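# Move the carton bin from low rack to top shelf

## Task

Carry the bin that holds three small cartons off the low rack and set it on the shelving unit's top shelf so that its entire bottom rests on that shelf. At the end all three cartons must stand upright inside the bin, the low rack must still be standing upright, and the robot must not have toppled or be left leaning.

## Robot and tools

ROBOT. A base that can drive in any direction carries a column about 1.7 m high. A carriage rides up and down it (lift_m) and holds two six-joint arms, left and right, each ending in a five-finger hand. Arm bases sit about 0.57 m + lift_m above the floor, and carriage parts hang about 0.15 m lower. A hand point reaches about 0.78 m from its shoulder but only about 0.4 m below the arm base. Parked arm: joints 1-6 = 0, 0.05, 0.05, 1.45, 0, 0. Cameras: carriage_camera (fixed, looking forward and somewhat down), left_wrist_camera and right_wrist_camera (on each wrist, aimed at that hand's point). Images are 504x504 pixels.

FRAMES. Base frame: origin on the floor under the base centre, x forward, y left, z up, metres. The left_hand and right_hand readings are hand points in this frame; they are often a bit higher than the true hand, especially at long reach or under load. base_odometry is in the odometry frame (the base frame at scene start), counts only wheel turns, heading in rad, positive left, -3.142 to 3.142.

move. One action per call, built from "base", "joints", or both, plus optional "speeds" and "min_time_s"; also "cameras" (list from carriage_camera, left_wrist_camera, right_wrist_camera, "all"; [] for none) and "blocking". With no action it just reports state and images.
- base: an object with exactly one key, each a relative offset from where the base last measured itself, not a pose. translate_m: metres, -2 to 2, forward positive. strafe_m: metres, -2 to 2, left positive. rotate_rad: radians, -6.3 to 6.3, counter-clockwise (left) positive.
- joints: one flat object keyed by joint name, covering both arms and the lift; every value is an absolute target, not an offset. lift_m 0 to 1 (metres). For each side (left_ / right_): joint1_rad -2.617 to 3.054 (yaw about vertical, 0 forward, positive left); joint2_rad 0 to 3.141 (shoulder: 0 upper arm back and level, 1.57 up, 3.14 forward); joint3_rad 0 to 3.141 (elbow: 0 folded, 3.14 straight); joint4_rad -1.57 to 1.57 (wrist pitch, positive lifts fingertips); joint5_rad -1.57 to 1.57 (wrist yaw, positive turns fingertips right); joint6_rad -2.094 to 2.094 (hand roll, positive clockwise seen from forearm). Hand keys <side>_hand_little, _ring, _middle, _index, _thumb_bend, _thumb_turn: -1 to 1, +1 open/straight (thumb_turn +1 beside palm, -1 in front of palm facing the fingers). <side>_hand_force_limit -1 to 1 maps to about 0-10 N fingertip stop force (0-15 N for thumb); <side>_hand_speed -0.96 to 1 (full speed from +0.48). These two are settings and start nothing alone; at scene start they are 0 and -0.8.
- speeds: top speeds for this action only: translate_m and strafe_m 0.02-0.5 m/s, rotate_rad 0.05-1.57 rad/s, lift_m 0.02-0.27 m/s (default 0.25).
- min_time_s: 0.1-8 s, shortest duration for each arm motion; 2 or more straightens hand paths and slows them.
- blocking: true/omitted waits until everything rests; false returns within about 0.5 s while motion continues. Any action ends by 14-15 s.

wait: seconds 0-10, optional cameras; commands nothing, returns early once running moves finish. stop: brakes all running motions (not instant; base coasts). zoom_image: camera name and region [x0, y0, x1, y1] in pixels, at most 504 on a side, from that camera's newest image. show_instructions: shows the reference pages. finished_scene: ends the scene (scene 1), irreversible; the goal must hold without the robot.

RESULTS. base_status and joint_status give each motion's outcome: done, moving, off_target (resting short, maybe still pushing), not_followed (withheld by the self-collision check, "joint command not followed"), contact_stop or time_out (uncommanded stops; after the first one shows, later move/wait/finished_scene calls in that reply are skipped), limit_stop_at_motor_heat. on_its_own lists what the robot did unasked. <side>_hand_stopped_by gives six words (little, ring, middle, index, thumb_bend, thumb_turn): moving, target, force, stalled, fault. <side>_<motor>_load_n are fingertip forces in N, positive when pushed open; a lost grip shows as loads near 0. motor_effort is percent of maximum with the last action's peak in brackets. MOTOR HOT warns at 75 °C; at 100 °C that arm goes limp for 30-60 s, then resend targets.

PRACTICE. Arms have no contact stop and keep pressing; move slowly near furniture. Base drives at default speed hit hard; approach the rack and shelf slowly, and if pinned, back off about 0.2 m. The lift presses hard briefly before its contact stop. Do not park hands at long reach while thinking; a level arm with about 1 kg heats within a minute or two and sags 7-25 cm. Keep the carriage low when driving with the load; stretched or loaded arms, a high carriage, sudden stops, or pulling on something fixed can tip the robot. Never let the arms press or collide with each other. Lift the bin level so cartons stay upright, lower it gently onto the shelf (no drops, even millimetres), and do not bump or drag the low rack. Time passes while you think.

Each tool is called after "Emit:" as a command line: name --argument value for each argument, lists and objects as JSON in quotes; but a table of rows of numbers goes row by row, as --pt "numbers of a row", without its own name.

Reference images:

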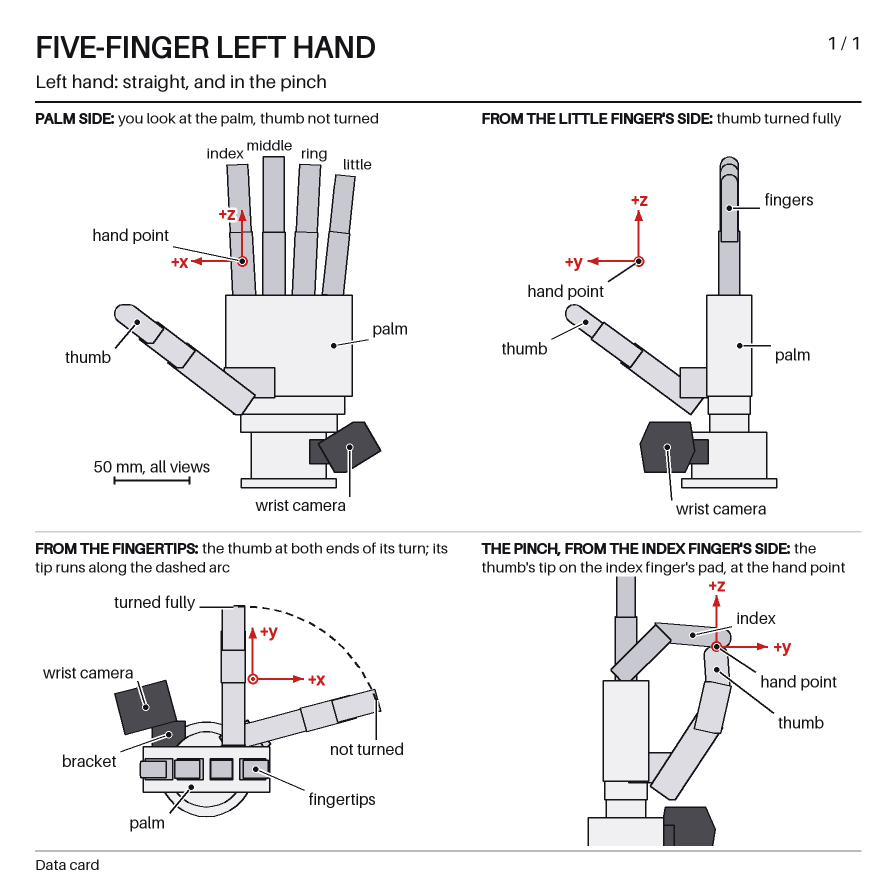

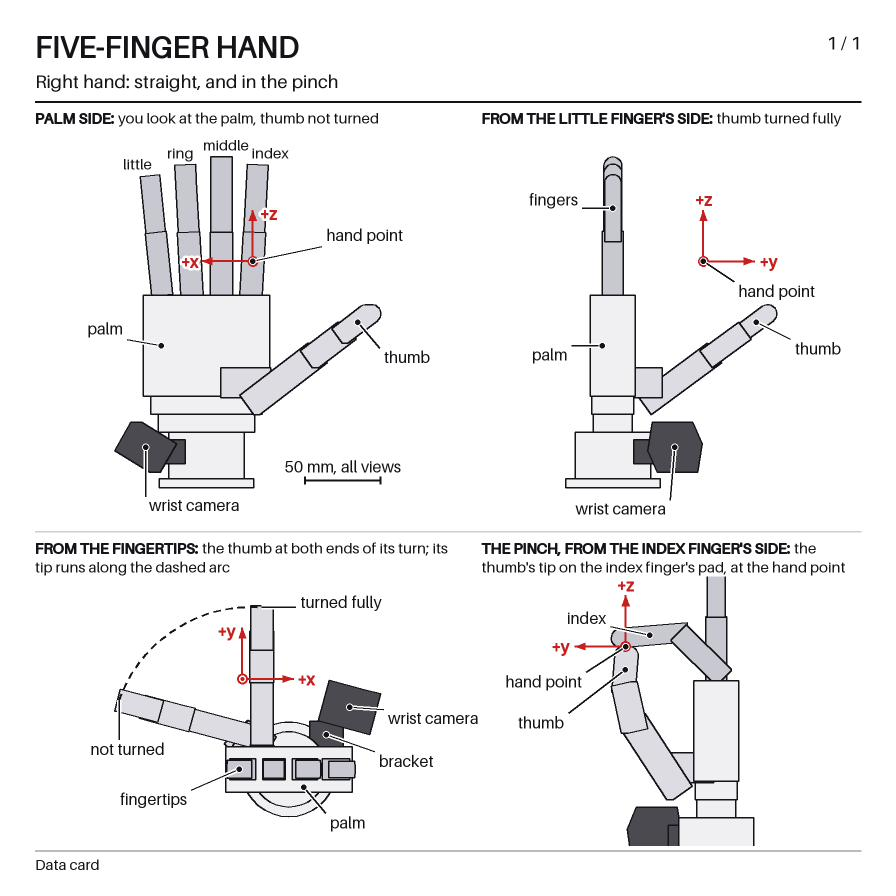

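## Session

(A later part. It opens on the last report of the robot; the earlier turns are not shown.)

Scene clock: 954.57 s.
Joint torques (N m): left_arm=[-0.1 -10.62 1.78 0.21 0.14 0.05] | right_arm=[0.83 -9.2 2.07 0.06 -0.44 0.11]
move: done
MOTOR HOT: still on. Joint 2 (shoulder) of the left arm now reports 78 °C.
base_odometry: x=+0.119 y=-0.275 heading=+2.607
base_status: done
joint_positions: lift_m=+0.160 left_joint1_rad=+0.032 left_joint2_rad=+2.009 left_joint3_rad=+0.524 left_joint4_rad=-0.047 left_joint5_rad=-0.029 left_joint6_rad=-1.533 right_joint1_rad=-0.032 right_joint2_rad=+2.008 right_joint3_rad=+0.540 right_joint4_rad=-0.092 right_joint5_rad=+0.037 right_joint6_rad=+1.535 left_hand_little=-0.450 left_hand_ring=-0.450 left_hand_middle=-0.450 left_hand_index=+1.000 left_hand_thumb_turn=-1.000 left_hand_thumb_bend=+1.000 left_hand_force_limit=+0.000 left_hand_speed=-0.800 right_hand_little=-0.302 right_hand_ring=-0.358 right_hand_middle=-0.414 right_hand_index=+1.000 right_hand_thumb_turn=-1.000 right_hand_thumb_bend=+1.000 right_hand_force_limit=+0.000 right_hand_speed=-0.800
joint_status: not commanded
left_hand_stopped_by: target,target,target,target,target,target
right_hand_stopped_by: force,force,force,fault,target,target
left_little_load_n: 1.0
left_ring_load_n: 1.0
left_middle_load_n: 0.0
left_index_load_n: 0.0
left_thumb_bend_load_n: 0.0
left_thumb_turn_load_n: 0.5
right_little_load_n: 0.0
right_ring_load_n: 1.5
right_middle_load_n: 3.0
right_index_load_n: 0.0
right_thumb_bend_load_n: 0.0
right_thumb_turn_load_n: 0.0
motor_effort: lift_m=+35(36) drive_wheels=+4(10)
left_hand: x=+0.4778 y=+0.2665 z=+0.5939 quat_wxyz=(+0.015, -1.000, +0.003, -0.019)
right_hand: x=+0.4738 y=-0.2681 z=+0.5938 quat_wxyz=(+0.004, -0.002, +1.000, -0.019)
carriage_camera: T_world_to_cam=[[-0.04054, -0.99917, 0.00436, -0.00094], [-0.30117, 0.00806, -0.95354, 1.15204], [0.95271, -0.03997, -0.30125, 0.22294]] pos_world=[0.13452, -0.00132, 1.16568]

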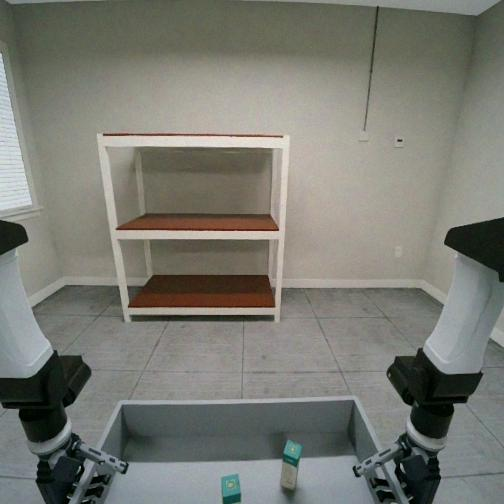

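Emit:
move --base '{"strafe_m": 0.30}' --speeds '{"strafe_m": 0.12}' --cameras '[]'

Emit:
move --base '{"translate_m": 0.75}' --speeds '{"translate_m": 0.15}' --cameras '["carriage_camera"]'

Scene clock: 964.27 s.
Joint torques (N m): left_arm=[-0.01 -10.54 1.62 0.28 0.21 0.04] | right_arm=[0.81 -9.13 2.07 0.06 -0.44 0.11]
move: done
MOTOR HOT: still on. Joint 2 (shoulder) of the left arm now reports 77 °C.
base_odometry: x=-0.033 y=-0.534 heading=+2.608
base_status: done
joint_positions: lift_m=+0.160 left_joint1_rad=+0.031 left_joint2_rad=+2.009 left_joint3_rad=+0.524 left_joint4_rad=-0.047 left_joint5_rad=-0.028 left_joint6_rad=-1.533 right_joint1_rad=-0.032 right_joint2_rad=+2.008 right_joint3_rad=+0.540 right_joint4_rad=-0.092 right_joint5_rad=+0.037 right_joint6_rad=+1.535 left_hand_little=-0.450 left_hand_ring=-0.450 left_hand_middle=-0.450 left_hand_index=+1.000 left_hand_thumb_turn=-1.000 left_hand_thumb_bend=+1.000 left_hand_force_limit=+0.000 left_hand_speed=-0.800 right_hand_little=-0.302 right_hand_ring=-0.358 right_hand_middle=-0.414 right_hand_index=+1.000 right_hand_thumb_turn=-1.000 right_hand_thumb_bend=+1.000 right_hand_force_limit=+0.000 right_hand_speed=-0.800
joint_status: not commanded
left_hand_stopped_by: target,target,target,target,target,target
right_hand_stopped_by: force,force,force,fault,target,target
left_little_load_n: 1.0
left_ring_load_n: 1.0
left_middle_load_n: 0.5
left_index_load_n: 0.0
left_thumb_bend_load_n: 0.0
left_thumb_turn_load_n: 0.0
right_little_load_n: 0.0
right_ring_load_n: 1.5
right_middle_load_n: 3.0
right_index_load_n: 0.0
right_thumb_bend_load_n: 0.0
right_thumb_turn_load_n: 0.0
motor_effort: lift_m=+35(36) drive_wheels=-7(11)
left_hand: x=+0.4778 y=+0.2664 z=+0.5940 quat_wxyz=(+0.015, -1.000, +0.003, -0.019)
right_hand: x=+0.4739 y=-0.2682 z=+0.5939 quat_wxyz=(+0.005, -0.002, +1.000, -0.019)

Scene clock: 970.17 s.
Joint torques (N m): left_arm=[-0.28 -10.45 1.88 0.24 0.2 -0.01] | right_arm=[0.81 -9.06 2.13 0.07 -0.44 0.12]
move: done
MOTOR HOT: still on. Joint 2 (shoulder) of the left arm now reports 77 °C.
base_odometry: x=-0.679 y=-0.153 heading=+2.609
base_status: done
joint_positions: lift_m=+0.160 left_joint1_rad=+0.032 left_joint2_rad=+2.007 left_joint3_rad=+0.522 left_joint4_rad=-0.048 left_joint5_rad=-0.029 left_joint6_rad=-1.533 right_joint1_rad=-0.032 right_joint2_rad=+2.007 right_joint3_rad=+0.540 right_joint4_rad=-0.093 right_joint5_rad=+0.037 right_joint6_rad=+1.535 left_hand_little=-0.450 left_hand_ring=-0.450 left_hand_middle=-0.450 left_hand_index=+1.000 left_hand_thumb_turn=-1.000 left_hand_thumb_bend=+1.000 left_hand_force_limit=+0.000 left_hand_speed=-0.800 right_hand_little=-0.302 right_hand_ring=-0.358 right_hand_middle=-0.414 right_hand_index=+1.000 right_hand_thumb_turn=-1.000 right_hand_thumb_bend=+1.000 right_hand_force_limit=+0.000 right_hand_speed=-0.800
joint_status: not commanded
left_hand_stopped_by: target,target,target,target,target,target
right_hand_stopped_by: force,force,force,fault,target,target
left_little_load_n: 1.5
left_ring_load_n: 1.0
left_middle_load_n: 0.0
left_index_load_n: 0.0
left_thumb_bend_load_n: 0.0
left_thumb_turn_load_n: 0.0
right_little_load_n: 0.5
right_ring_load_n: 1.5
right_middle_load_n: 2.5
right_index_load_n: 0.0
right_thumb_bend_load_n: 0.0
right_thumb_turn_load_n: 0.0
motor_effort: lift_m=+35(36) drive_wheels=-5(8)
left_hand: x=+0.4770 y=+0.2665 z=+0.5939 quat_wxyz=(+0.015, -1.000, +0.003, -0.019)
right_hand: x=+0.4740 y=-0.2681 z=+0.5941 quat_wxyz=(+0.005, -0.002, +1.000, -0.019)
carriage_camera: T_world_to_cam=[[-0.04054, -0.99917, 0.00436, -0.00094], [-0.30117, 0.00806, -0.95354, 1.15204], [0.95271, -0.03997, -0.30125, 0.22294]] pos_world=[0.13452, -0.00132, 1.16568]

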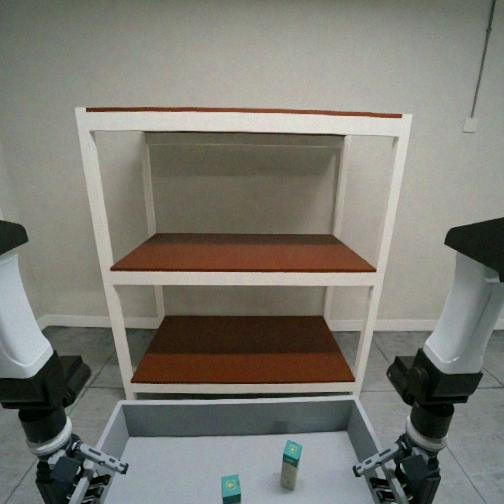

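Emit:
move --joints '{"lift_m": 0.95}' --speeds '{"lift_m": 0.12}' --cameras '["carriage_camera"]'

Scene clock: 985.53 s.
Joint torques (N m): left_arm=[0.1 -9.77 1.99 0.27 0.16 0.02] | right_arm=[0.84 -8.53 2.13 0.07 -0.43 0.12]
move: done
MOTOR HOT: still on. Joint 2 (shoulder) of the left arm now reports 77 °C.
base_odometry: x=-0.679 y=-0.153 heading=+2.609
base_status: not commanded
joint_positions: lift_m=+0.950 left_joint1_rad=+0.032 left_joint2_rad=+2.001 left_joint3_rad=+0.522 left_joint4_rad=-0.048 left_joint5_rad=-0.029 left_joint6_rad=-1.533 right_joint1_rad=-0.032 right_joint2_rad=+2.000 right_joint3_rad=+0.540 right_joint4_rad=-0.094 right_joint5_rad=+0.037 right_joint6_rad=+1.535 left_hand_little=-0.450 left_hand_ring=-0.450 left_hand_middle=-0.450 left_hand_index=+1.000 left_hand_thumb_turn=-1.000 left_hand_thumb_bend=+1.000 left_hand_force_limit=+0.000 left_hand_speed=-0.800 right_hand_little=-0.302 right_hand_ring=-0.358 right_hand_middle=-0.414 right_hand_index=+1.000 right_hand_thumb_turn=-1.000 right_hand_thumb_bend=+1.000 right_hand_force_limit=+0.000 right_hand_speed=-0.800
joint_status: all done
left_hand_stopped_by: target,target,target,target,target,target
right_hand_stopped_by: force,force,force,fault,target,target
left_little_load_n: 1.0
left_ring_load_n: 1.0
left_middle_load_n: 0.5
left_index_load_n: 0.0
left_thumb_bend_load_n: 0.0
left_thumb_turn_load_n: 0.0
right_little_load_n: 0.5
right_ring_load_n: 1.5
right_middle_load_n: 3.0
right_index_load_n: 0.0
right_thumb_bend_load_n: 0.0
right_thumb_turn_load_n: 0.0
motor_effort: lift_m=+34(42) drive_wheels=-5(5)
left_hand: x=+0.4785 y=+0.2666 z=+1.3855 quat_wxyz=(+0.015, -1.000, +0.002, -0.021)
right_hand: x=+0.4759 y=-0.2682 z=+1.3859 quat_wxyz=(+0.008, -0.002, +1.000, -0.019)
carriage_camera: T_world_to_cam=[[-0.04054, -0.99917, 0.00436, -0.00439], [-0.30117, 0.00806, -0.95354, 1.90534], [0.95271, -0.03997, -0.30125, 0.46093]] pos_world=[0.13452, -0.00132, 1.95568]

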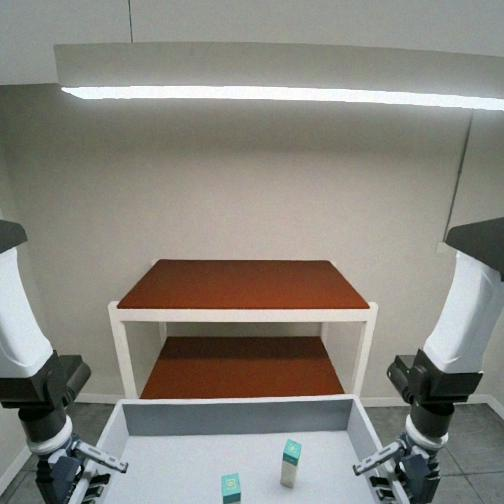

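Emit:
zoom_image --camera "carriage_camera" --region '[90, 240, 400, 410]'

Scaled by 1.626 from the camera's image (finer frame: 720x720).

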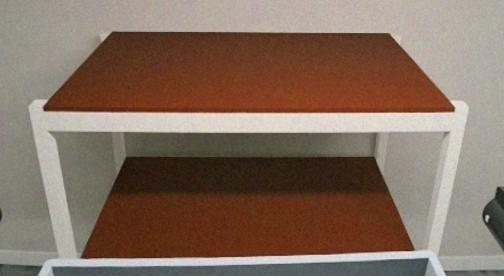

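Emit:
move --joints '{"lift_m": 1.0, "left_joint2_rad": 1.465, "left_joint3_rad": 0.593, "left_joint4_rad": -0.70, "right_joint2_rad": 1.452, "right_joint3_rad": 0.613, "right_joint4_rad": -0.749}' --min_time_s 6 --speeds '{"lift_m": 0.05}' --cameras '["carriage_camera"]'

Scene clock: 1059.97 s.
Joint torques (N m): left_arm=[0.06 -7.71 7.98 -0.64 0.18 0.08] | right_arm=[0.84 -6.6 8.32 -0.87 -0.48 0.12]
move: off_target
MOTOR HOT: still on. Joint 2 (shoulder) of the left arm now reports 73 °C.
base_odometry: x=-0.679 y=-0.153 heading=+2.609
base_status: not commanded
joint_positions: lift_m=+0.997 left_joint1_rad=+0.032 left_joint2_rad=+1.497 left_joint3_rad=+0.552 left_joint4_rad=-0.597 left_joint5_rad=-0.032 left_joint6_rad=-1.537 right_joint1_rad=-0.032 right_joint2_rad=+1.496 right_joint3_rad=+0.572 right_joint4_rad=-0.653 right_joint5_rad=+0.041 right_joint6_rad=+1.535 left_hand_little=-0.449 left_hand_ring=-0.450 left_hand_middle=-0.450 left_hand_index=+1.000 left_hand_thumb_turn=-1.000 left_hand_thumb_bend=+1.000 left_hand_force_limit=+0.000 left_hand_speed=-0.800 right_hand_little=-0.301 right_hand_ring=-0.358 right_hand_middle=-0.414 right_hand_index=+1.000 right_hand_thumb_turn=-1.000 right_hand_thumb_bend=+1.000 right_hand_force_limit=+0.000 right_hand_speed=-0.800
joint_status: left_joint4_rad off_target (ended at -0.597, target -0.700); right_joint4_rad off_target (ended at -0.653, target -0.749); the others done
joint sent to its limit — lift_m, upper limit.
left_hand_stopped_by: target,target,target,target,target,target
right_hand_stopped_by: force,force,force,fault,target,target
left_little_load_n: 9.0
left_ring_load_n: 0.0
left_middle_load_n: -4.0
left_index_load_n: 0.5
left_thumb_bend_load_n: 0.0
left_thumb_turn_load_n: -0.5
right_little_load_n: 12.0
right_ring_load_n: 0.5
right_middle_load_n: -4.0
right_index_load_n: 0.0
right_thumb_bend_load_n: 0.0
right_thumb_turn_load_n: 0.0
motor_effort: lift_m=+35(41) drive_wheels=-5(5)
left_hand: x=+0.4550 y=+0.2665 z=+1.5305 quat_wxyz=(+0.016, -1.000, +0.001, -0.014)
right_hand: x=+0.4487 y=-0.2680 z=+1.5331 quat_wxyz=(-0.003, -0.002, +1.000, -0.020)
carriage_camera: T_world_to_cam=[[-0.04054, -0.99917, 0.00436, -0.00459], [-0.30117, 0.00806, -0.95354, 1.95063], [0.95271, -0.03997, -0.30125, 0.47524]] pos_world=[0.13452, -0.00132, 2.00318]

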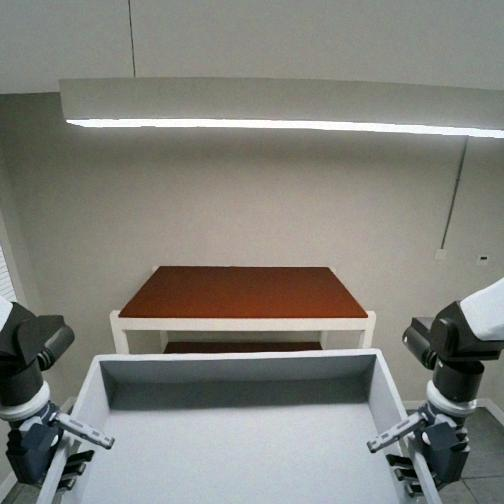

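Emit:
move --joints '{"left_joint2_rad": 1.65, "left_joint3_rad": 0.785, "left_joint4_rad": -0.705, "right_joint2_rad": 1.637, "right_joint3_rad": 0.805, "right_joint4_rad": -0.755}' --min_time_s 4 --cameras '["all"]'

Scene clock: 1070.13 s.
Joint torques (N m): left_arm=[-0.02 -7.19 8.92 -0.53 0.18 0.02] | right_arm=[0.85 -5.05 10.13 -0.65 -0.47 0.08]
move: off_target
MOTOR HOT: cleared for the motors of the left arm.
base_odometry: x=-0.679 y=-0.153 heading=+2.609
base_status: not commanded
joint_positions: lift_m=+0.997 left_joint1_rad=+0.032 left_joint2_rad=+1.658 left_joint3_rad=+0.730 left_joint4_rad=-0.616 left_joint5_rad=-0.026 left_joint6_rad=-1.540 right_joint1_rad=-0.032 right_joint2_rad=+1.646 right_joint3_rad=+0.746 right_joint4_rad=-0.681 right_joint5_rad=+0.040 right_joint6_rad=+1.539 left_hand_little=-0.449 left_hand_ring=-0.450 left_hand_middle=-0.451 left_hand_index=+1.000 left_hand_thumb_turn=-1.000 left_hand_thumb_bend=+1.000 left_hand_force_limit=+0.000 left_hand_speed=-0.800 right_hand_little=-0.301 right_hand_ring=-0.358 right_hand_middle=-0.414 right_hand_index=+1.000 right_hand_thumb_turn=-1.000 right_hand_thumb_bend=+1.000 right_hand_force_limit=+0.000 right_hand_speed=-0.800
joint_status: left_joint4_rad off_target (ended at -0.616, target -0.705); right_joint3_rad off_target (ended at +0.746, target +0.805); right_joint4_rad off_target (ended at -0.682, target -0.755); the others done
left_hand_stopped_by: target,target,target,target,target,target
right_hand_stopped_by: force,force,force,fault,target,target
left_little_load_n: 12.0
left_ring_load_n: 0.0
left_middle_load_n: -6.5
left_index_load_n: 0.0
left_thumb_bend_load_n: 0.0
left_thumb_turn_load_n: 0.0
right_little_load_n: 17.5
right_ring_load_n: 0.0
right_middle_load_n: -7.0
right_index_load_n: 0.0
right_thumb_bend_load_n: 0.0
right_thumb_turn_load_n: 0.0
motor_effort: lift_m=+35(36) drive_wheels=-5(5)
left_hand: x=+0.4999 y=+0.2668 z=+1.5338 quat_wxyz=(+0.013, -1.000, -0.001, -0.013)
right_hand: x=+0.4908 y=-0.2693 z=+1.5376 quat_wxyz=(-0.006, +0.000, +1.000, -0.020)
pictures: carriage_camera, left_wrist_camera, right_wrist_camera
carriage_camera: T_world_to_cam=[[-0.04054, -0.99917, 0.00436, -0.00459], [-0.30117, 0.00806, -0.95354, 1.95063], [0.95271, -0.03997, -0.30125, 0.47524]] pos_world=[0.13452, -0.00132, 2.00318]
left_wrist_camera: T_world_to_cam=[[0.22898, 0.9722, 0.04888, -0.45387], [0.83753, -0.22235, 0.4991, -1.12425], [0.4961, -0.07334, -0.86516, 1.20953]] pos_world=[0.44548, 0.27998, 1.62974]
right_wrist_camera: T_world_to_cam=[[-0.25055, 0.96792, -0.01912, 0.4143], [0.81312, 0.22112, 0.53847, -1.1737], [0.52542, 0.11936, -0.84243, 1.18396]] pos_world=[0.43608, -0.2828, 1.63733]

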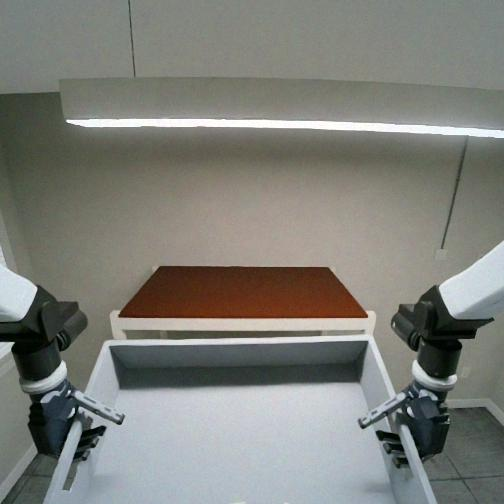

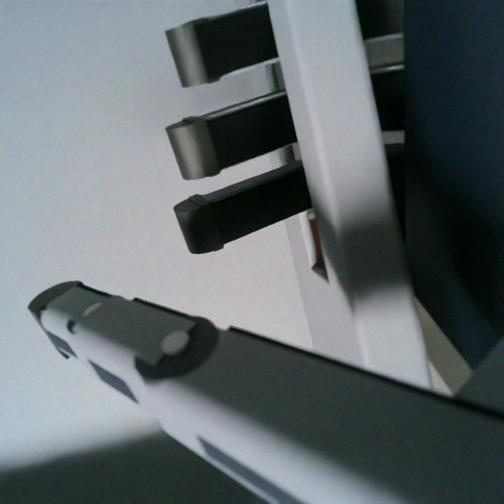

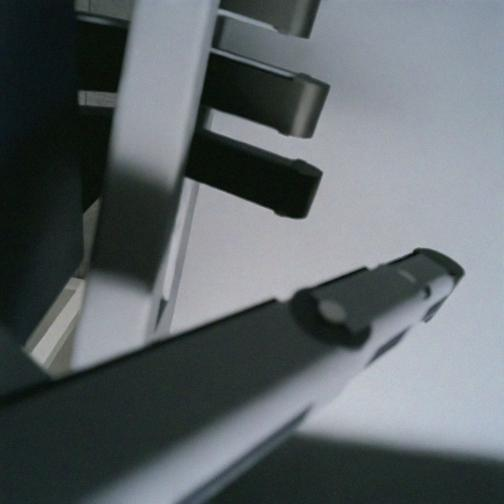

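Emit:
move --joints '{"left_joint2_rad": 2.085, "left_joint3_rad": 0.765, "left_joint4_rad": -0.245, "right_joint2_rad": 2.07, "right_joint3_rad": 0.785, "right_joint4_rad": -0.29}' --min_time_s 4 --cameras '["carriage_camera"]'

Scene clock: 1093.00 s.
Joint torques (N m): left_arm=[0.01 -8.38 4.01 0.13 0.18 0.11] | right_arm=[0.84 -5.93 4.79 -0.05 -0.43 0.08]
move: done
base_odometry: x=-0.679 y=-0.153 heading=+2.609
base_status: not commanded
joint_positions: lift_m=+0.997 left_joint1_rad=+0.032 left_joint2_rad=+2.086 left_joint3_rad=+0.747 left_joint4_rad=-0.233 left_joint5_rad=-0.027 left_joint6_rad=-1.540 right_joint1_rad=-0.032 right_joint2_rad=+2.069 right_joint3_rad=+0.764 right_joint4_rad=-0.278 right_joint5_rad=+0.035 right_joint6_rad=+1.539 left_hand_little=-0.449 left_hand_ring=-0.450 left_hand_middle=-0.450 left_hand_index=+1.000 left_hand_thumb_turn=-1.000 left_hand_thumb_bend=+1.000 left_hand_force_limit=+0.000 left_hand_speed=-0.800 right_hand_little=-0.302 right_hand_ring=-0.358 right_hand_middle=-0.414 right_hand_index=+1.000 right_hand_thumb_turn=-1.000 right_hand_thumb_bend=+1.000 right_hand_force_limit=+0.000 right_hand_speed=-0.800
joint_status: all done
left_hand_stopped_by: target,target,target,target,target,target
right_hand_stopped_by: force,force,force,fault,target,target
left_little_load_n: 3.5
left_ring_load_n: 0.0
left_middle_load_n: 0.0
left_index_load_n: 0.0
left_thumb_bend_load_n: 0.0
left_thumb_turn_load_n: 0.0
right_little_load_n: 2.0
right_ring_load_n: 2.5
right_middle_load_n: 1.0
right_index_load_n: 0.0
right_thumb_bend_load_n: 0.0
right_thumb_turn_load_n: 0.0
motor_effort: lift_m=+35(36) drive_wheels=-5(5)
left_hand: x=+0.5190 y=+0.2677 z=+1.4349 quat_wxyz=(+0.013, -1.000, -0.001, +0.001)
right_hand: x=+0.5196 y=-0.2692 z=+1.4405 quat_wxyz=(-0.007, +0.000, +1.000, -0.017)
carriage_camera: T_world_to_cam=[[-0.04054, -0.99917, 0.00436, -0.00459], [-0.30117, 0.00806, -0.95354, 1.95063], [0.95271, -0.03997, -0.30125, 0.47524]] pos_world=[0.13452, -0.00132, 2.00318]

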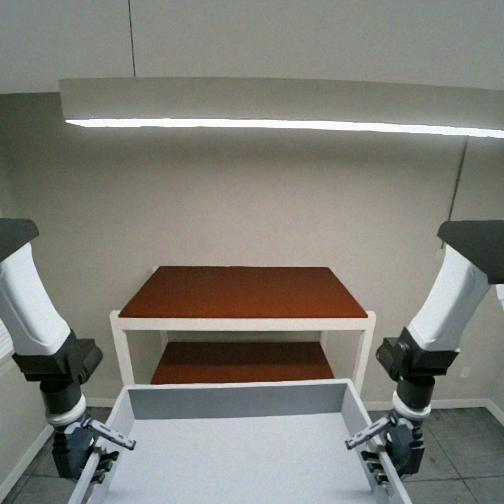

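Emit:
move --joints '{"left_joint2_rad": 2.2, "left_joint3_rad": 1.06, "left_joint4_rad": -0.43, "right_joint2_rad": 2.185, "right_joint3_rad": 1.08, "right_joint4_rad": -0.475}' --min_time_s 3 --cameras '["carriage_camera"]'

Scene clock: 1106.17 s.
Joint torques (N m): left_arm=[-0.1 -10.59 6 -0.1 0.16 0.09] | right_arm=[0.84 -7.6 6.45 -0.23 -0.37 0.08]
move: off_target
base_odometry: x=-0.679 y=-0.153 heading=+2.609
base_status: not commanded
joint_positions: lift_m=+0.997 left_joint1_rad=+0.032 left_joint2_rad=+2.204 left_joint3_rad=+1.030 left_joint4_rad=-0.387 left_joint5_rad=-0.021 left_joint6_rad=-1.540 right_joint1_rad=-0.032 right_joint2_rad=+2.187 right_joint3_rad=+1.050 right_joint4_rad=-0.443 right_joint5_rad=+0.029 right_joint6_rad=+1.539 left_hand_little=-0.449 left_hand_ring=-0.450 left_hand_middle=-0.450 left_hand_index=+1.000 left_hand_thumb_turn=-1.000 left_hand_thumb_bend=+1.000 left_hand_force_limit=+0.000 left_hand_speed=-0.800 right_hand_little=-0.302 right_hand_ring=-0.358 right_hand_middle=-0.414 right_hand_index=+1.000 right_hand_thumb_turn=-1.000 right_hand_thumb_bend=+1.000 right_hand_force_limit=+0.000 right_hand_speed=-0.800
joint_status: left_joint4_rad off_target (ended at -0.387, target -0.430); the others done
left_hand_stopped_by: target,target,target,target,target,target
right_hand_stopped_by: force,force,force,fault,target,target
left_little_load_n: 3.0
left_ring_load_n: 0.0
left_middle_load_n: 0.0
left_index_load_n: 0.0
left_thumb_bend_load_n: 0.0
left_thumb_turn_load_n: 0.0
right_little_load_n: 1.5
right_ring_load_n: 2.5
right_middle_load_n: 1.0
right_index_load_n: 0.5
right_thumb_bend_load_n: 0.0
right_thumb_turn_load_n: 0.0
motor_effort: lift_m=+35(36) drive_wheels=+2(5)
left_hand: x=+0.5836 y=+0.2686 z=+1.4407 quat_wxyz=(+0.011, -1.000, -0.001, -0.004)
right_hand: x=+0.5823 y=-0.2701 z=+1.4482 quat_wxyz=(-0.005, +0.000, +1.000, -0.014)
carriage_camera: T_world_to_cam=[[-0.04054, -0.99917, 0.00436, -0.00459], [-0.30117, 0.00806, -0.95354, 1.95063], [0.95271, -0.03997, -0.30125, 0.47524]] pos_world=[0.13452, -0.00132, 2.00318]

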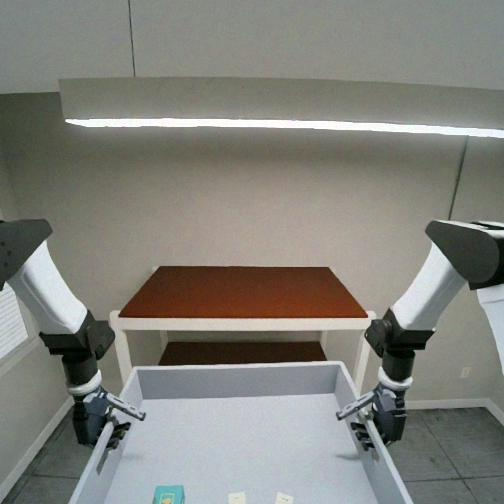

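Emit:
zoom_image --camera "carriage_camera" --region '[130, 440, 330, 504]'

Scaled by 2.520 from the camera's image (finer frame: 720x720).

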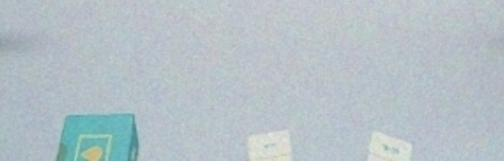

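Emit:
move --joints '{"left_joint2_rad": 2.345, "left_joint3_rad": 1.355, "left_joint4_rad": -0.61, "right_joint2_rad": 2.33, "right_joint3_rad": 1.375, "right_joint4_rad": -0.66}' --min_time_s 3 --cameras '["carriage_camera"]'

Emit:
zoom_image --camera "carriage_camera" --region '[120, 380, 340, 504]'

Scene clock: 1121.13 s.
Joint torques (N m): left_arm=[-0.13 -12.56 6.99 -0.19 0.12 0.09] | right_arm=[0.84 -9.03 7.31 -0.36 -0.35 0.08]
move: off_target
base_odometry: x=-0.679 y=-0.153 heading=+2.609
base_status: not commanded
joint_positions: lift_m=+0.997 left_joint1_rad=+0.032 left_joint2_rad=+2.351 left_joint3_rad=+1.321 left_joint4_rad=-0.562 left_joint5_rad=-0.020 left_joint6_rad=-1.540 right_joint1_rad=-0.032 right_joint2_rad=+2.333 right_joint3_rad=+1.342 right_joint4_rad=-0.620 right_joint5_rad=+0.027 right_joint6_rad=+1.539 left_hand_little=-0.449 left_hand_ring=-0.450 left_hand_middle=-0.450 left_hand_index=+1.000 left_hand_thumb_turn=-1.000 left_hand_thumb_bend=+1.000 left_hand_force_limit=+0.000 left_hand_speed=-0.800 right_hand_little=-0.302 right_hand_ring=-0.358 right_hand_middle=-0.414 right_hand_index=+1.000 right_hand_thumb_turn=-1.000 right_hand_thumb_bend=+1.000 right_hand_force_limit=+0.000 right_hand_speed=-0.800
joint_status: left_joint4_rad off_target (ended at -0.562, target -0.610); the others done
left_hand_stopped_by: target,target,target,target,target,target
right_hand_stopped_by: force,force,force,fault,target,target
left_little_load_n: 3.0
left_ring_load_n: 0.0
left_middle_load_n: 0.0
left_index_load_n: 0.0
left_thumb_bend_load_n: 0.0
left_thumb_turn_load_n: 0.0
right_little_load_n: 2.0
right_ring_load_n: 2.5
right_middle_load_n: 0.5
right_index_load_n: 0.0
right_thumb_bend_load_n: 0.0
right_thumb_turn_load_n: 0.0
motor_effort: lift_m=+35(36) drive_wheels=+2(2)
left_hand: x=+0.6323 y=+0.2699 z=+1.4385 quat_wxyz=(+0.010, -1.000, -0.001, +0.011)
right_hand: x=+0.6303 y=-0.2713 z=+1.4480 quat_wxyz=(-0.021, +0.000, +1.000, -0.013)
carriage_camera: T_world_to_cam=[[-0.04054, -0.99917, 0.00436, -0.00459], [-0.30117, 0.00806, -0.95354, 1.95063], [0.95271, -0.03997, -0.30125, 0.47524]] pos_world=[0.13452, -0.00132, 2.00318]

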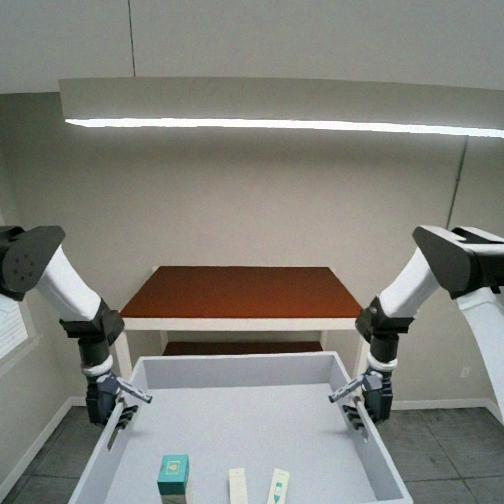

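Scaled by 2.291 from the camera's image (finer frame: 720x720).

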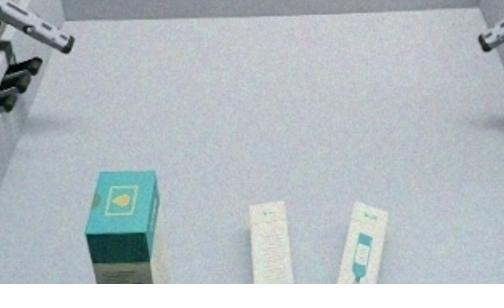

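Emit:
move --joints '{"left_joint2_rad": 2.04, "left_joint3_rad": 1.375, "left_joint4_rad": -0.88, "right_joint2_rad": 2.025, "right_joint3_rad": 1.395, "right_joint4_rad": -0.93}' --min_time_s 4 --cameras '["all"]'

Scene clock: 1141.07 s.
Joint torques (N m): left_arm=[0.03 -16.91 8.39 -0.28 0.11 0.11] | right_arm=[0.84 -14.69 8.7 -0.47 -0.36 0.08]
move: off_target
base_odometry: x=-0.679 y=-0.153 heading=+2.609
base_status: not commanded
joint_positions: lift_m=+0.997 left_joint1_rad=+0.032 left_joint2_rad=+2.104 left_joint3_rad=+1.334 left_joint4_rad=-0.831 left_joint5_rad=-0.020 left_joint6_rad=-1.540 right_joint1_rad=-0.032 right_joint2_rad=+2.108 right_joint3_rad=+1.354 right_joint4_rad=-0.884 right_joint5_rad=+0.027 right_joint6_rad=+1.539 left_hand_little=-0.449 left_hand_ring=-0.450 left_hand_middle=-0.450 left_hand_index=+1.000 left_hand_thumb_turn=-1.000 left_hand_thumb_bend=+1.000 left_hand_force_limit=+0.000 left_hand_speed=-0.800 right_hand_little=-0.302 right_hand_ring=-0.358 right_hand_middle=-0.414 right_hand_index=+1.000 right_hand_thumb_turn=-1.000 right_hand_thumb_bend=+1.000 right_hand_force_limit=+0.000 right_hand_speed=-0.800
joint_status: left_joint4_rad off_target (ended at -0.831, target -0.880); right_joint4_rad off_target (ended at -0.884, target -0.930); the others done
left_hand_stopped_by: target,target,target,target,target,target
right_hand_stopped_by: force,force,force,fault,target,target
left_little_load_n: 3.0
left_ring_load_n: 0.5
left_middle_load_n: 0.0
left_index_load_n: 0.0
left_thumb_bend_load_n: 0.0
left_thumb_turn_load_n: -0.5
right_little_load_n: 2.5
right_ring_load_n: 2.0
right_middle_load_n: 0.0
right_index_load_n: 0.0
right_thumb_bend_load_n: 0.0
right_thumb_turn_load_n: 0.0
motor_effort: lift_m=+35(36) drive_wheels=+2(2)
left_hand: x=+0.6185 y=+0.2695 z=+1.5295 quat_wxyz=(+0.009, -1.000, +0.000, +0.015)
right_hand: x=+0.6115 y=-0.2707 z=+1.5317 quat_wxyz=(-0.033, +0.000, +0.999, -0.012)
pictures: carriage_camera, left_wrist_camera, right_wrist_camera
carriage_camera: T_world_to_cam=[[-0.04054, -0.99917, 0.00436, -0.00459], [-0.30117, 0.00806, -0.95354, 1.95063], [0.95271, -0.03997, -0.30125, 0.47524]] pos_world=[0.13452, -0.00132, 2.00318]
left_wrist_camera: T_world_to_cam=[[0.23075, 0.97259, 0.02857, -0.45355], [0.86459, -0.21842, 0.45253, -1.16746], [0.44637, -0.07972, -0.89129, 1.21961]] pos_world=[0.56963, 0.28335, 1.62829]
right_wrist_camera: T_world_to_cam=[[-0.25039, 0.9681, 0.0089, 0.40275], [0.84161, 0.21311, 0.49626, -1.22341], [0.47853, 0.13176, -0.86813, 1.18709]] pos_world=[0.56241, -0.28558, 1.63409]

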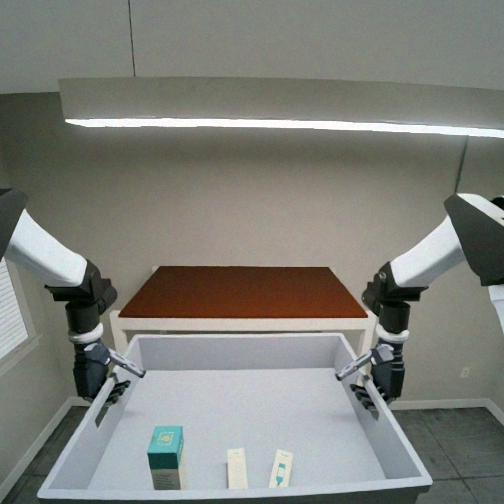

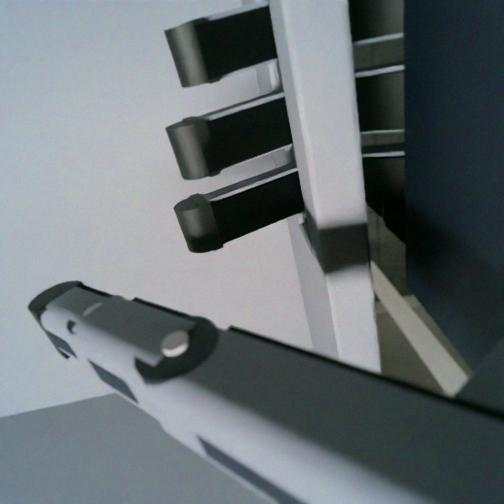

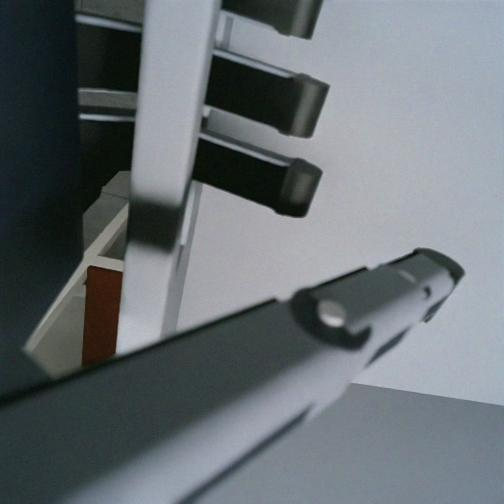

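Emit:
move --base '{"translate_m": 0.72}' --speeds '{"translate_m": 0.12}' --cameras '["all"]'

Scene clock: 1153.90 s.
Joint torques (N m): left_arm=[0.1 -16.75 7.79 -0.15 0.06 0.11] | right_arm=[0.77 -14.38 8.2 -0.39 -0.35 0.08]
move: done
MOTOR HOT: joint 2 (shoulder) of the left arm now reports 81 °C; the controller stops that arm at 100 °C. To cool a motor, set the load down, stop pushing, or move to a pose that needs little force.
base_odometry: x=-1.300 y=+0.212 heading=+2.609
base_status: done
joint_positions: lift_m=+0.997 left_joint1_rad=+0.032 left_joint2_rad=+2.102 left_joint3_rad=+1.339 left_joint4_rad=-0.843 left_joint5_rad=-0.020 left_joint6_rad=-1.540 right_joint1_rad=-0.032 right_joint2_rad=+2.105 right_joint3_rad=+1.360 right_joint4_rad=-0.891 right_joint5_rad=+0.026 right_joint6_rad=+1.539 left_hand_little=-0.449 left_hand_ring=-0.450 left_hand_middle=-0.450 left_hand_index=+1.000 left_hand_thumb_turn=-1.000 left_hand_thumb_bend=+1.000 left_hand_force_limit=+0.000 left_hand_speed=-0.800 right_hand_little=-0.302 right_hand_ring=-0.358 right_hand_middle=-0.414 right_hand_index=+1.000 right_hand_thumb_turn=-1.000 right_hand_thumb_bend=+1.000 right_hand_force_limit=+0.000 right_hand_speed=-0.800
joint_status: not commanded
left_hand_stopped_by: target,target,target,target,target,target
right_hand_stopped_by: force,force,force,fault,target,target
left_little_load_n: 2.5
left_ring_load_n: 1.0
left_middle_load_n: 0.0
left_index_load_n: 0.0
left_thumb_bend_load_n: -0.5
left_thumb_turn_load_n: 0.0
right_little_load_n: 1.5
right_ring_load_n: 2.0
right_middle_load_n: 1.0
right_index_load_n: 0.0
right_thumb_bend_load_n: 0.0
right_thumb_turn_load_n: 0.0
motor_effort: lift_m=+35(36) drive_wheels=-5(8)
left_hand: x=+0.6173 y=+0.2694 z=+1.5311 quat_wxyz=(+0.009, -1.000, +0.000, +0.018)
right_hand: x=+0.6122 y=-0.2704 z=+1.5340 quat_wxyz=(-0.033, -0.001, +0.999, -0.012)
pictures: carriage_camera, left_wrist_camera, right_wrist_camera
carriage_camera: T_world_to_cam=[[-0.04054, -0.99917, 0.00436, -0.00459], [-0.30117, 0.00806, -0.95354, 1.95063], [0.95271, -0.03997, -0.30125, 0.47524]] pos_world=[0.13452, -0.00132, 2.00318]
left_wrist_camera: T_world_to_cam=[[0.23087, 0.97262, 0.02669, -0.45037], [0.86717, -0.21813, 0.44771, -1.16148], [0.44127, -0.08022, -0.89378, 1.22865]] pos_world=[0.56901, 0.28325, 1.63017]
right_wrist_camera: T_world_to_cam=[[-0.25067, 0.96803, 0.00927, 0.40222], [0.84099, 0.21301, 0.49735, -1.22651], [0.47948, 0.13247, -0.8675, 1.18733]] pos_world=[0.56301, -0.28538, 1.63629]

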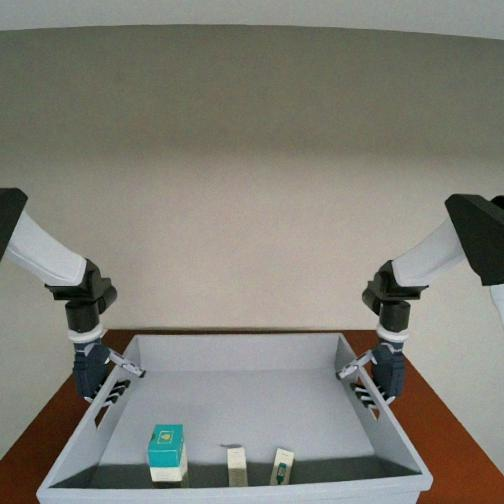

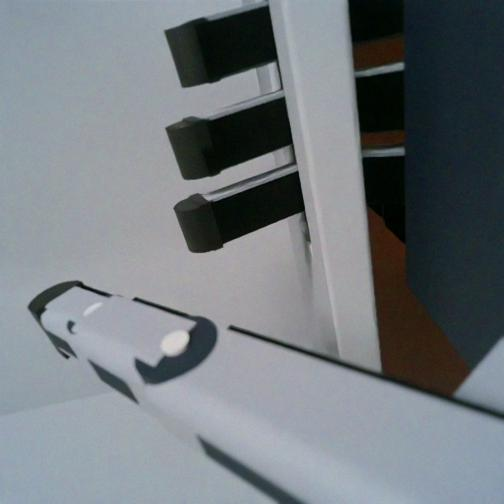

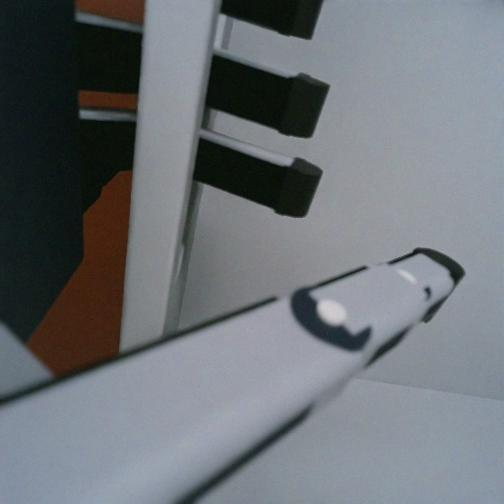

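Emit:
move --base '{"translate_m": 0.045}' --joints '{"lift_m": 0.95}' --speeds '{"translate_m": 0.05, "lift_m": 0.04}' --cameras '["carriage_camera"]'

Scene clock: 1161.00 s.
Joint torques (N m): left_arm=[0.02 -16.12 7.97 -0.17 0.17 0.08] | right_arm=[0.77 -14.23 8.13 -0.36 -0.35 0.08]
move: done
MOTOR HOT: still on. Joint 2 (shoulder) of the left arm now reports 85 °C.
base_odometry: x=-1.339 y=+0.235 heading=+2.610
base_status: done
joint_positions: lift_m=+0.950 left_joint1_rad=+0.031 left_joint2_rad=+2.097 left_joint3_rad=+1.341 left_joint4_rad=-0.845 left_joint5_rad=-0.019 left_joint6_rad=-1.540 right_joint1_rad=-0.031 right_joint2_rad=+2.101 right_joint3_rad=+1.361 right_joint4_rad=-0.895 right_joint5_rad=+0.026 right_joint6_rad=+1.539 left_hand_little=-0.449 left_hand_ring=-0.450 left_hand_middle=-0.450 left_hand_index=+1.000 left_hand_thumb_turn=-1.000 left_hand_thumb_bend=+1.000 left_hand_force_limit=+0.000 left_hand_speed=-0.800 right_hand_little=-0.302 right_hand_ring=-0.358 right_hand_middle=-0.414 right_hand_index=+1.000 right_hand_thumb_turn=-1.000 right_hand_thumb_bend=+1.000 right_hand_force_limit=+0.000 right_hand_speed=-0.800
joint_status: all done
left_hand_stopped_by: target,target,target,target,target,target
right_hand_stopped_by: force,force,force,fault,target,target
left_little_load_n: 3.0
left_ring_load_n: 0.5
left_middle_load_n: 0.0
left_index_load_n: 0.0
left_thumb_bend_load_n: 0.0
left_thumb_turn_load_n: 0.0
right_little_load_n: 2.5
right_ring_load_n: 2.0
right_middle_load_n: 0.5
right_index_load_n: 0.0
right_thumb_bend_load_n: 0.0
right_thumb_turn_load_n: 0.0
motor_effort: lift_m=+29(29) drive_wheels=+2(9)
left_hand: x=+0.6183 y=+0.2692 z=+1.4865 quat_wxyz=(+0.009, -1.000, +0.000, +0.016)
right_hand: x=+0.6120 y=-0.2702 z=+1.4886 quat_wxyz=(-0.033, -0.001, +0.999, -0.012)
carriage_camera: T_world_to_cam=[[-0.04054, -0.99917, 0.00436, -0.00439], [-0.30117, 0.00806, -0.95354, 1.90581], [0.95271, -0.03997, -0.30125, 0.46108]] pos_world=[0.13452, -0.00132, 1.95618]

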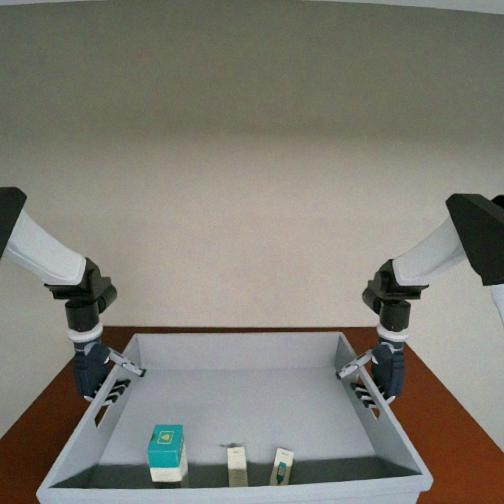

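Emit:
move --joints '{"lift_m": 0.925}' --speeds '{"lift_m": 0.03}' --cameras '["carriage_camera"]'

Emit:
move --joints '{"lift_m": 0.91}' --speeds '{"lift_m": 0.03}' --cameras '["carriage_camera"]'

Scene clock: 1165.67 s.
Joint torques (N m): left_arm=[-0.01 -14.3 7.34 -0.02 0.09 0.08] | right_arm=[0.65 -12.3 7.49 -0.13 -0.28 0.08]
move: done
MOTOR HOT: still on. Joint 2 (shoulder) of the left arm now reports 87 °C.
base_odometry: x=-1.339 y=+0.235 heading=+2.610
base_status: not commanded
joint_positions: lift_m=+0.925 left_joint1_rad=+0.031 left_joint2_rad=+2.079 left_joint3_rad=+1.345 left_joint4_rad=-0.857 left_joint5_rad=-0.014 left_joint6_rad=-1.540 right_joint1_rad=-0.031 right_joint2_rad=+2.079 right_joint3_rad=+1.368 right_joint4_rad=-0.916 right_joint5_rad=+0.018 right_joint6_rad=+1.539 left_hand_little=-0.450 left_hand_ring=-0.450 left_hand_middle=-0.450 left_hand_index=+1.000 left_hand_thumb_turn=-1.000 left_hand_thumb_bend=+1.000 left_hand_force_limit=+0.000 left_hand_speed=-0.800 right_hand_little=-0.302 right_hand_ring=-0.358 right_hand_middle=-0.414 right_hand_index=+1.000 right_hand_thumb_turn=-1.000 right_hand_thumb_bend=+1.000 right_hand_force_limit=+0.000 right_hand_speed=-0.800
joint_status: all done
left_hand_stopped_by: target,target,target,target,target,target
right_hand_stopped_by: force,force,force,fault,target,target
left_little_load_n: 1.0
left_ring_load_n: 0.0
left_middle_load_n: 0.0
left_index_load_n: 0.0
left_thumb_bend_load_n: 0.0
left_thumb_turn_load_n: 0.0
right_little_load_n: 0.5
right_ring_load_n: 0.0
right_middle_load_n: 0.0
right_index_load_n: 0.0
right_thumb_bend_load_n: 0.0
right_thumb_turn_load_n: 0.0
motor_effort: lift_m=+27(28) drive_wheels=-4(4)
left_hand: x=+0.6197 y=+0.2683 z=+1.4694 quat_wxyz=(+0.007, -1.000, +0.000, +0.011)
right_hand: x=+0.6127 y=-0.2687 z=+1.4739 quat_wxyz=(-0.028, -0.001, +1.000, -0.008)
carriage_camera: T_world_to_cam=[[-0.04054, -0.99917, 0.00436, -0.00428], [-0.30117, 0.00806, -0.95354, 1.88217], [0.95271, -0.03997, -0.30125, 0.45361]] pos_world=[0.13452, -0.00132, 1.93138]

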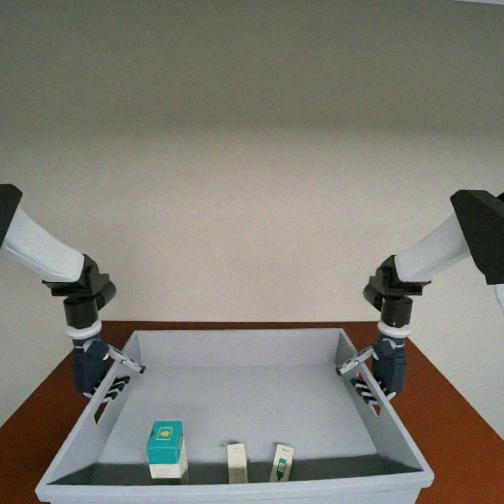

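Scene clock: 1166.47 s.
Joint torques (N m): left_arm=[-0.16 -13.71 6.86 0.01 0.01 0.08] | right_arm=[0.76 -11.9 7.2 -0.07 -0.23 0.08]
move: done
MOTOR HOT: still on. Joint 2 (shoulder) of the left arm now reports 87 °C.
base_odometry: x=-1.339 y=+0.235 heading=+2.610
base_status: not commanded
joint_positions: lift_m=+0.910 left_joint1_rad=+0.031 left_joint2_rad=+2.070 left_joint3_rad=+1.353 left_joint4_rad=-0.866 left_joint5_rad=-0.008 left_joint6_rad=-1.540 right_joint1_rad=-0.031 right_joint2_rad=+2.074 right_joint3_rad=+1.371 right_joint4_rad=-0.923 right_joint5_rad=+0.013 right_joint6_rad=+1.539 left_hand_little=-0.450 left_hand_ring=-0.450 left_hand_middle=-0.450 left_hand_index=+1.000 left_hand_thumb_turn=-1.000 left_hand_thumb_bend=+1.000 left_hand_force_limit=+0.000 left_hand_speed=-0.800 right_hand_little=-0.302 right_hand_ring=-0.358 right_hand_middle=-0.414 right_hand_index=+1.000 right_hand_thumb_turn=-1.000 right_hand_thumb_bend=+1.000 right_hand_force_limit=+0.000 right_hand_speed=-0.800
joint_status: all done
left_hand_stopped_by: target,target,target,target,target,target
right_hand_stopped_by: force,force,force,fault,target,target
left_little_load_n: 0.0
left_ring_load_n: 0.0
left_middle_load_n: 0.0
left_index_load_n: 0.0
left_thumb_bend_load_n: -0.5
left_thumb_turn_load_n: 0.0
right_little_load_n: 0.0
right_ring_load_n: 0.0
right_middle_load_n: 0.0
right_index_load_n: 0.0
right_thumb_bend_load_n: 0.0
right_thumb_turn_load_n: 0.5
motor_effort: lift_m=+26(28) drive_wheels=-4(4)
left_hand: x=+0.6218 y=+0.2671 z=+1.4599 quat_wxyz=(+0.004, -1.000, +0.000, +0.007)
right_hand: x=+0.6130 y=-0.2676 z=+1.4616 quat_wxyz=(-0.027, +0.000, +1.000, -0.006)
carriage_camera: T_world_to_cam=[[-0.04054, -0.99917, 0.00436, -0.00421], [-0.30117, 0.00806, -0.95354, 1.86786], [0.95271, -0.03997, -0.30125, 0.44909]] pos_world=[0.13452, -0.00132, 1.91638]

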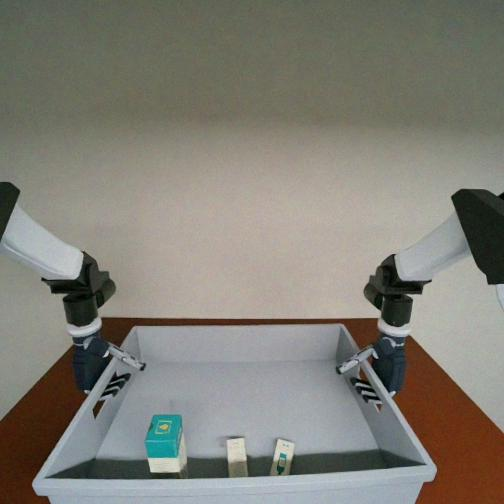

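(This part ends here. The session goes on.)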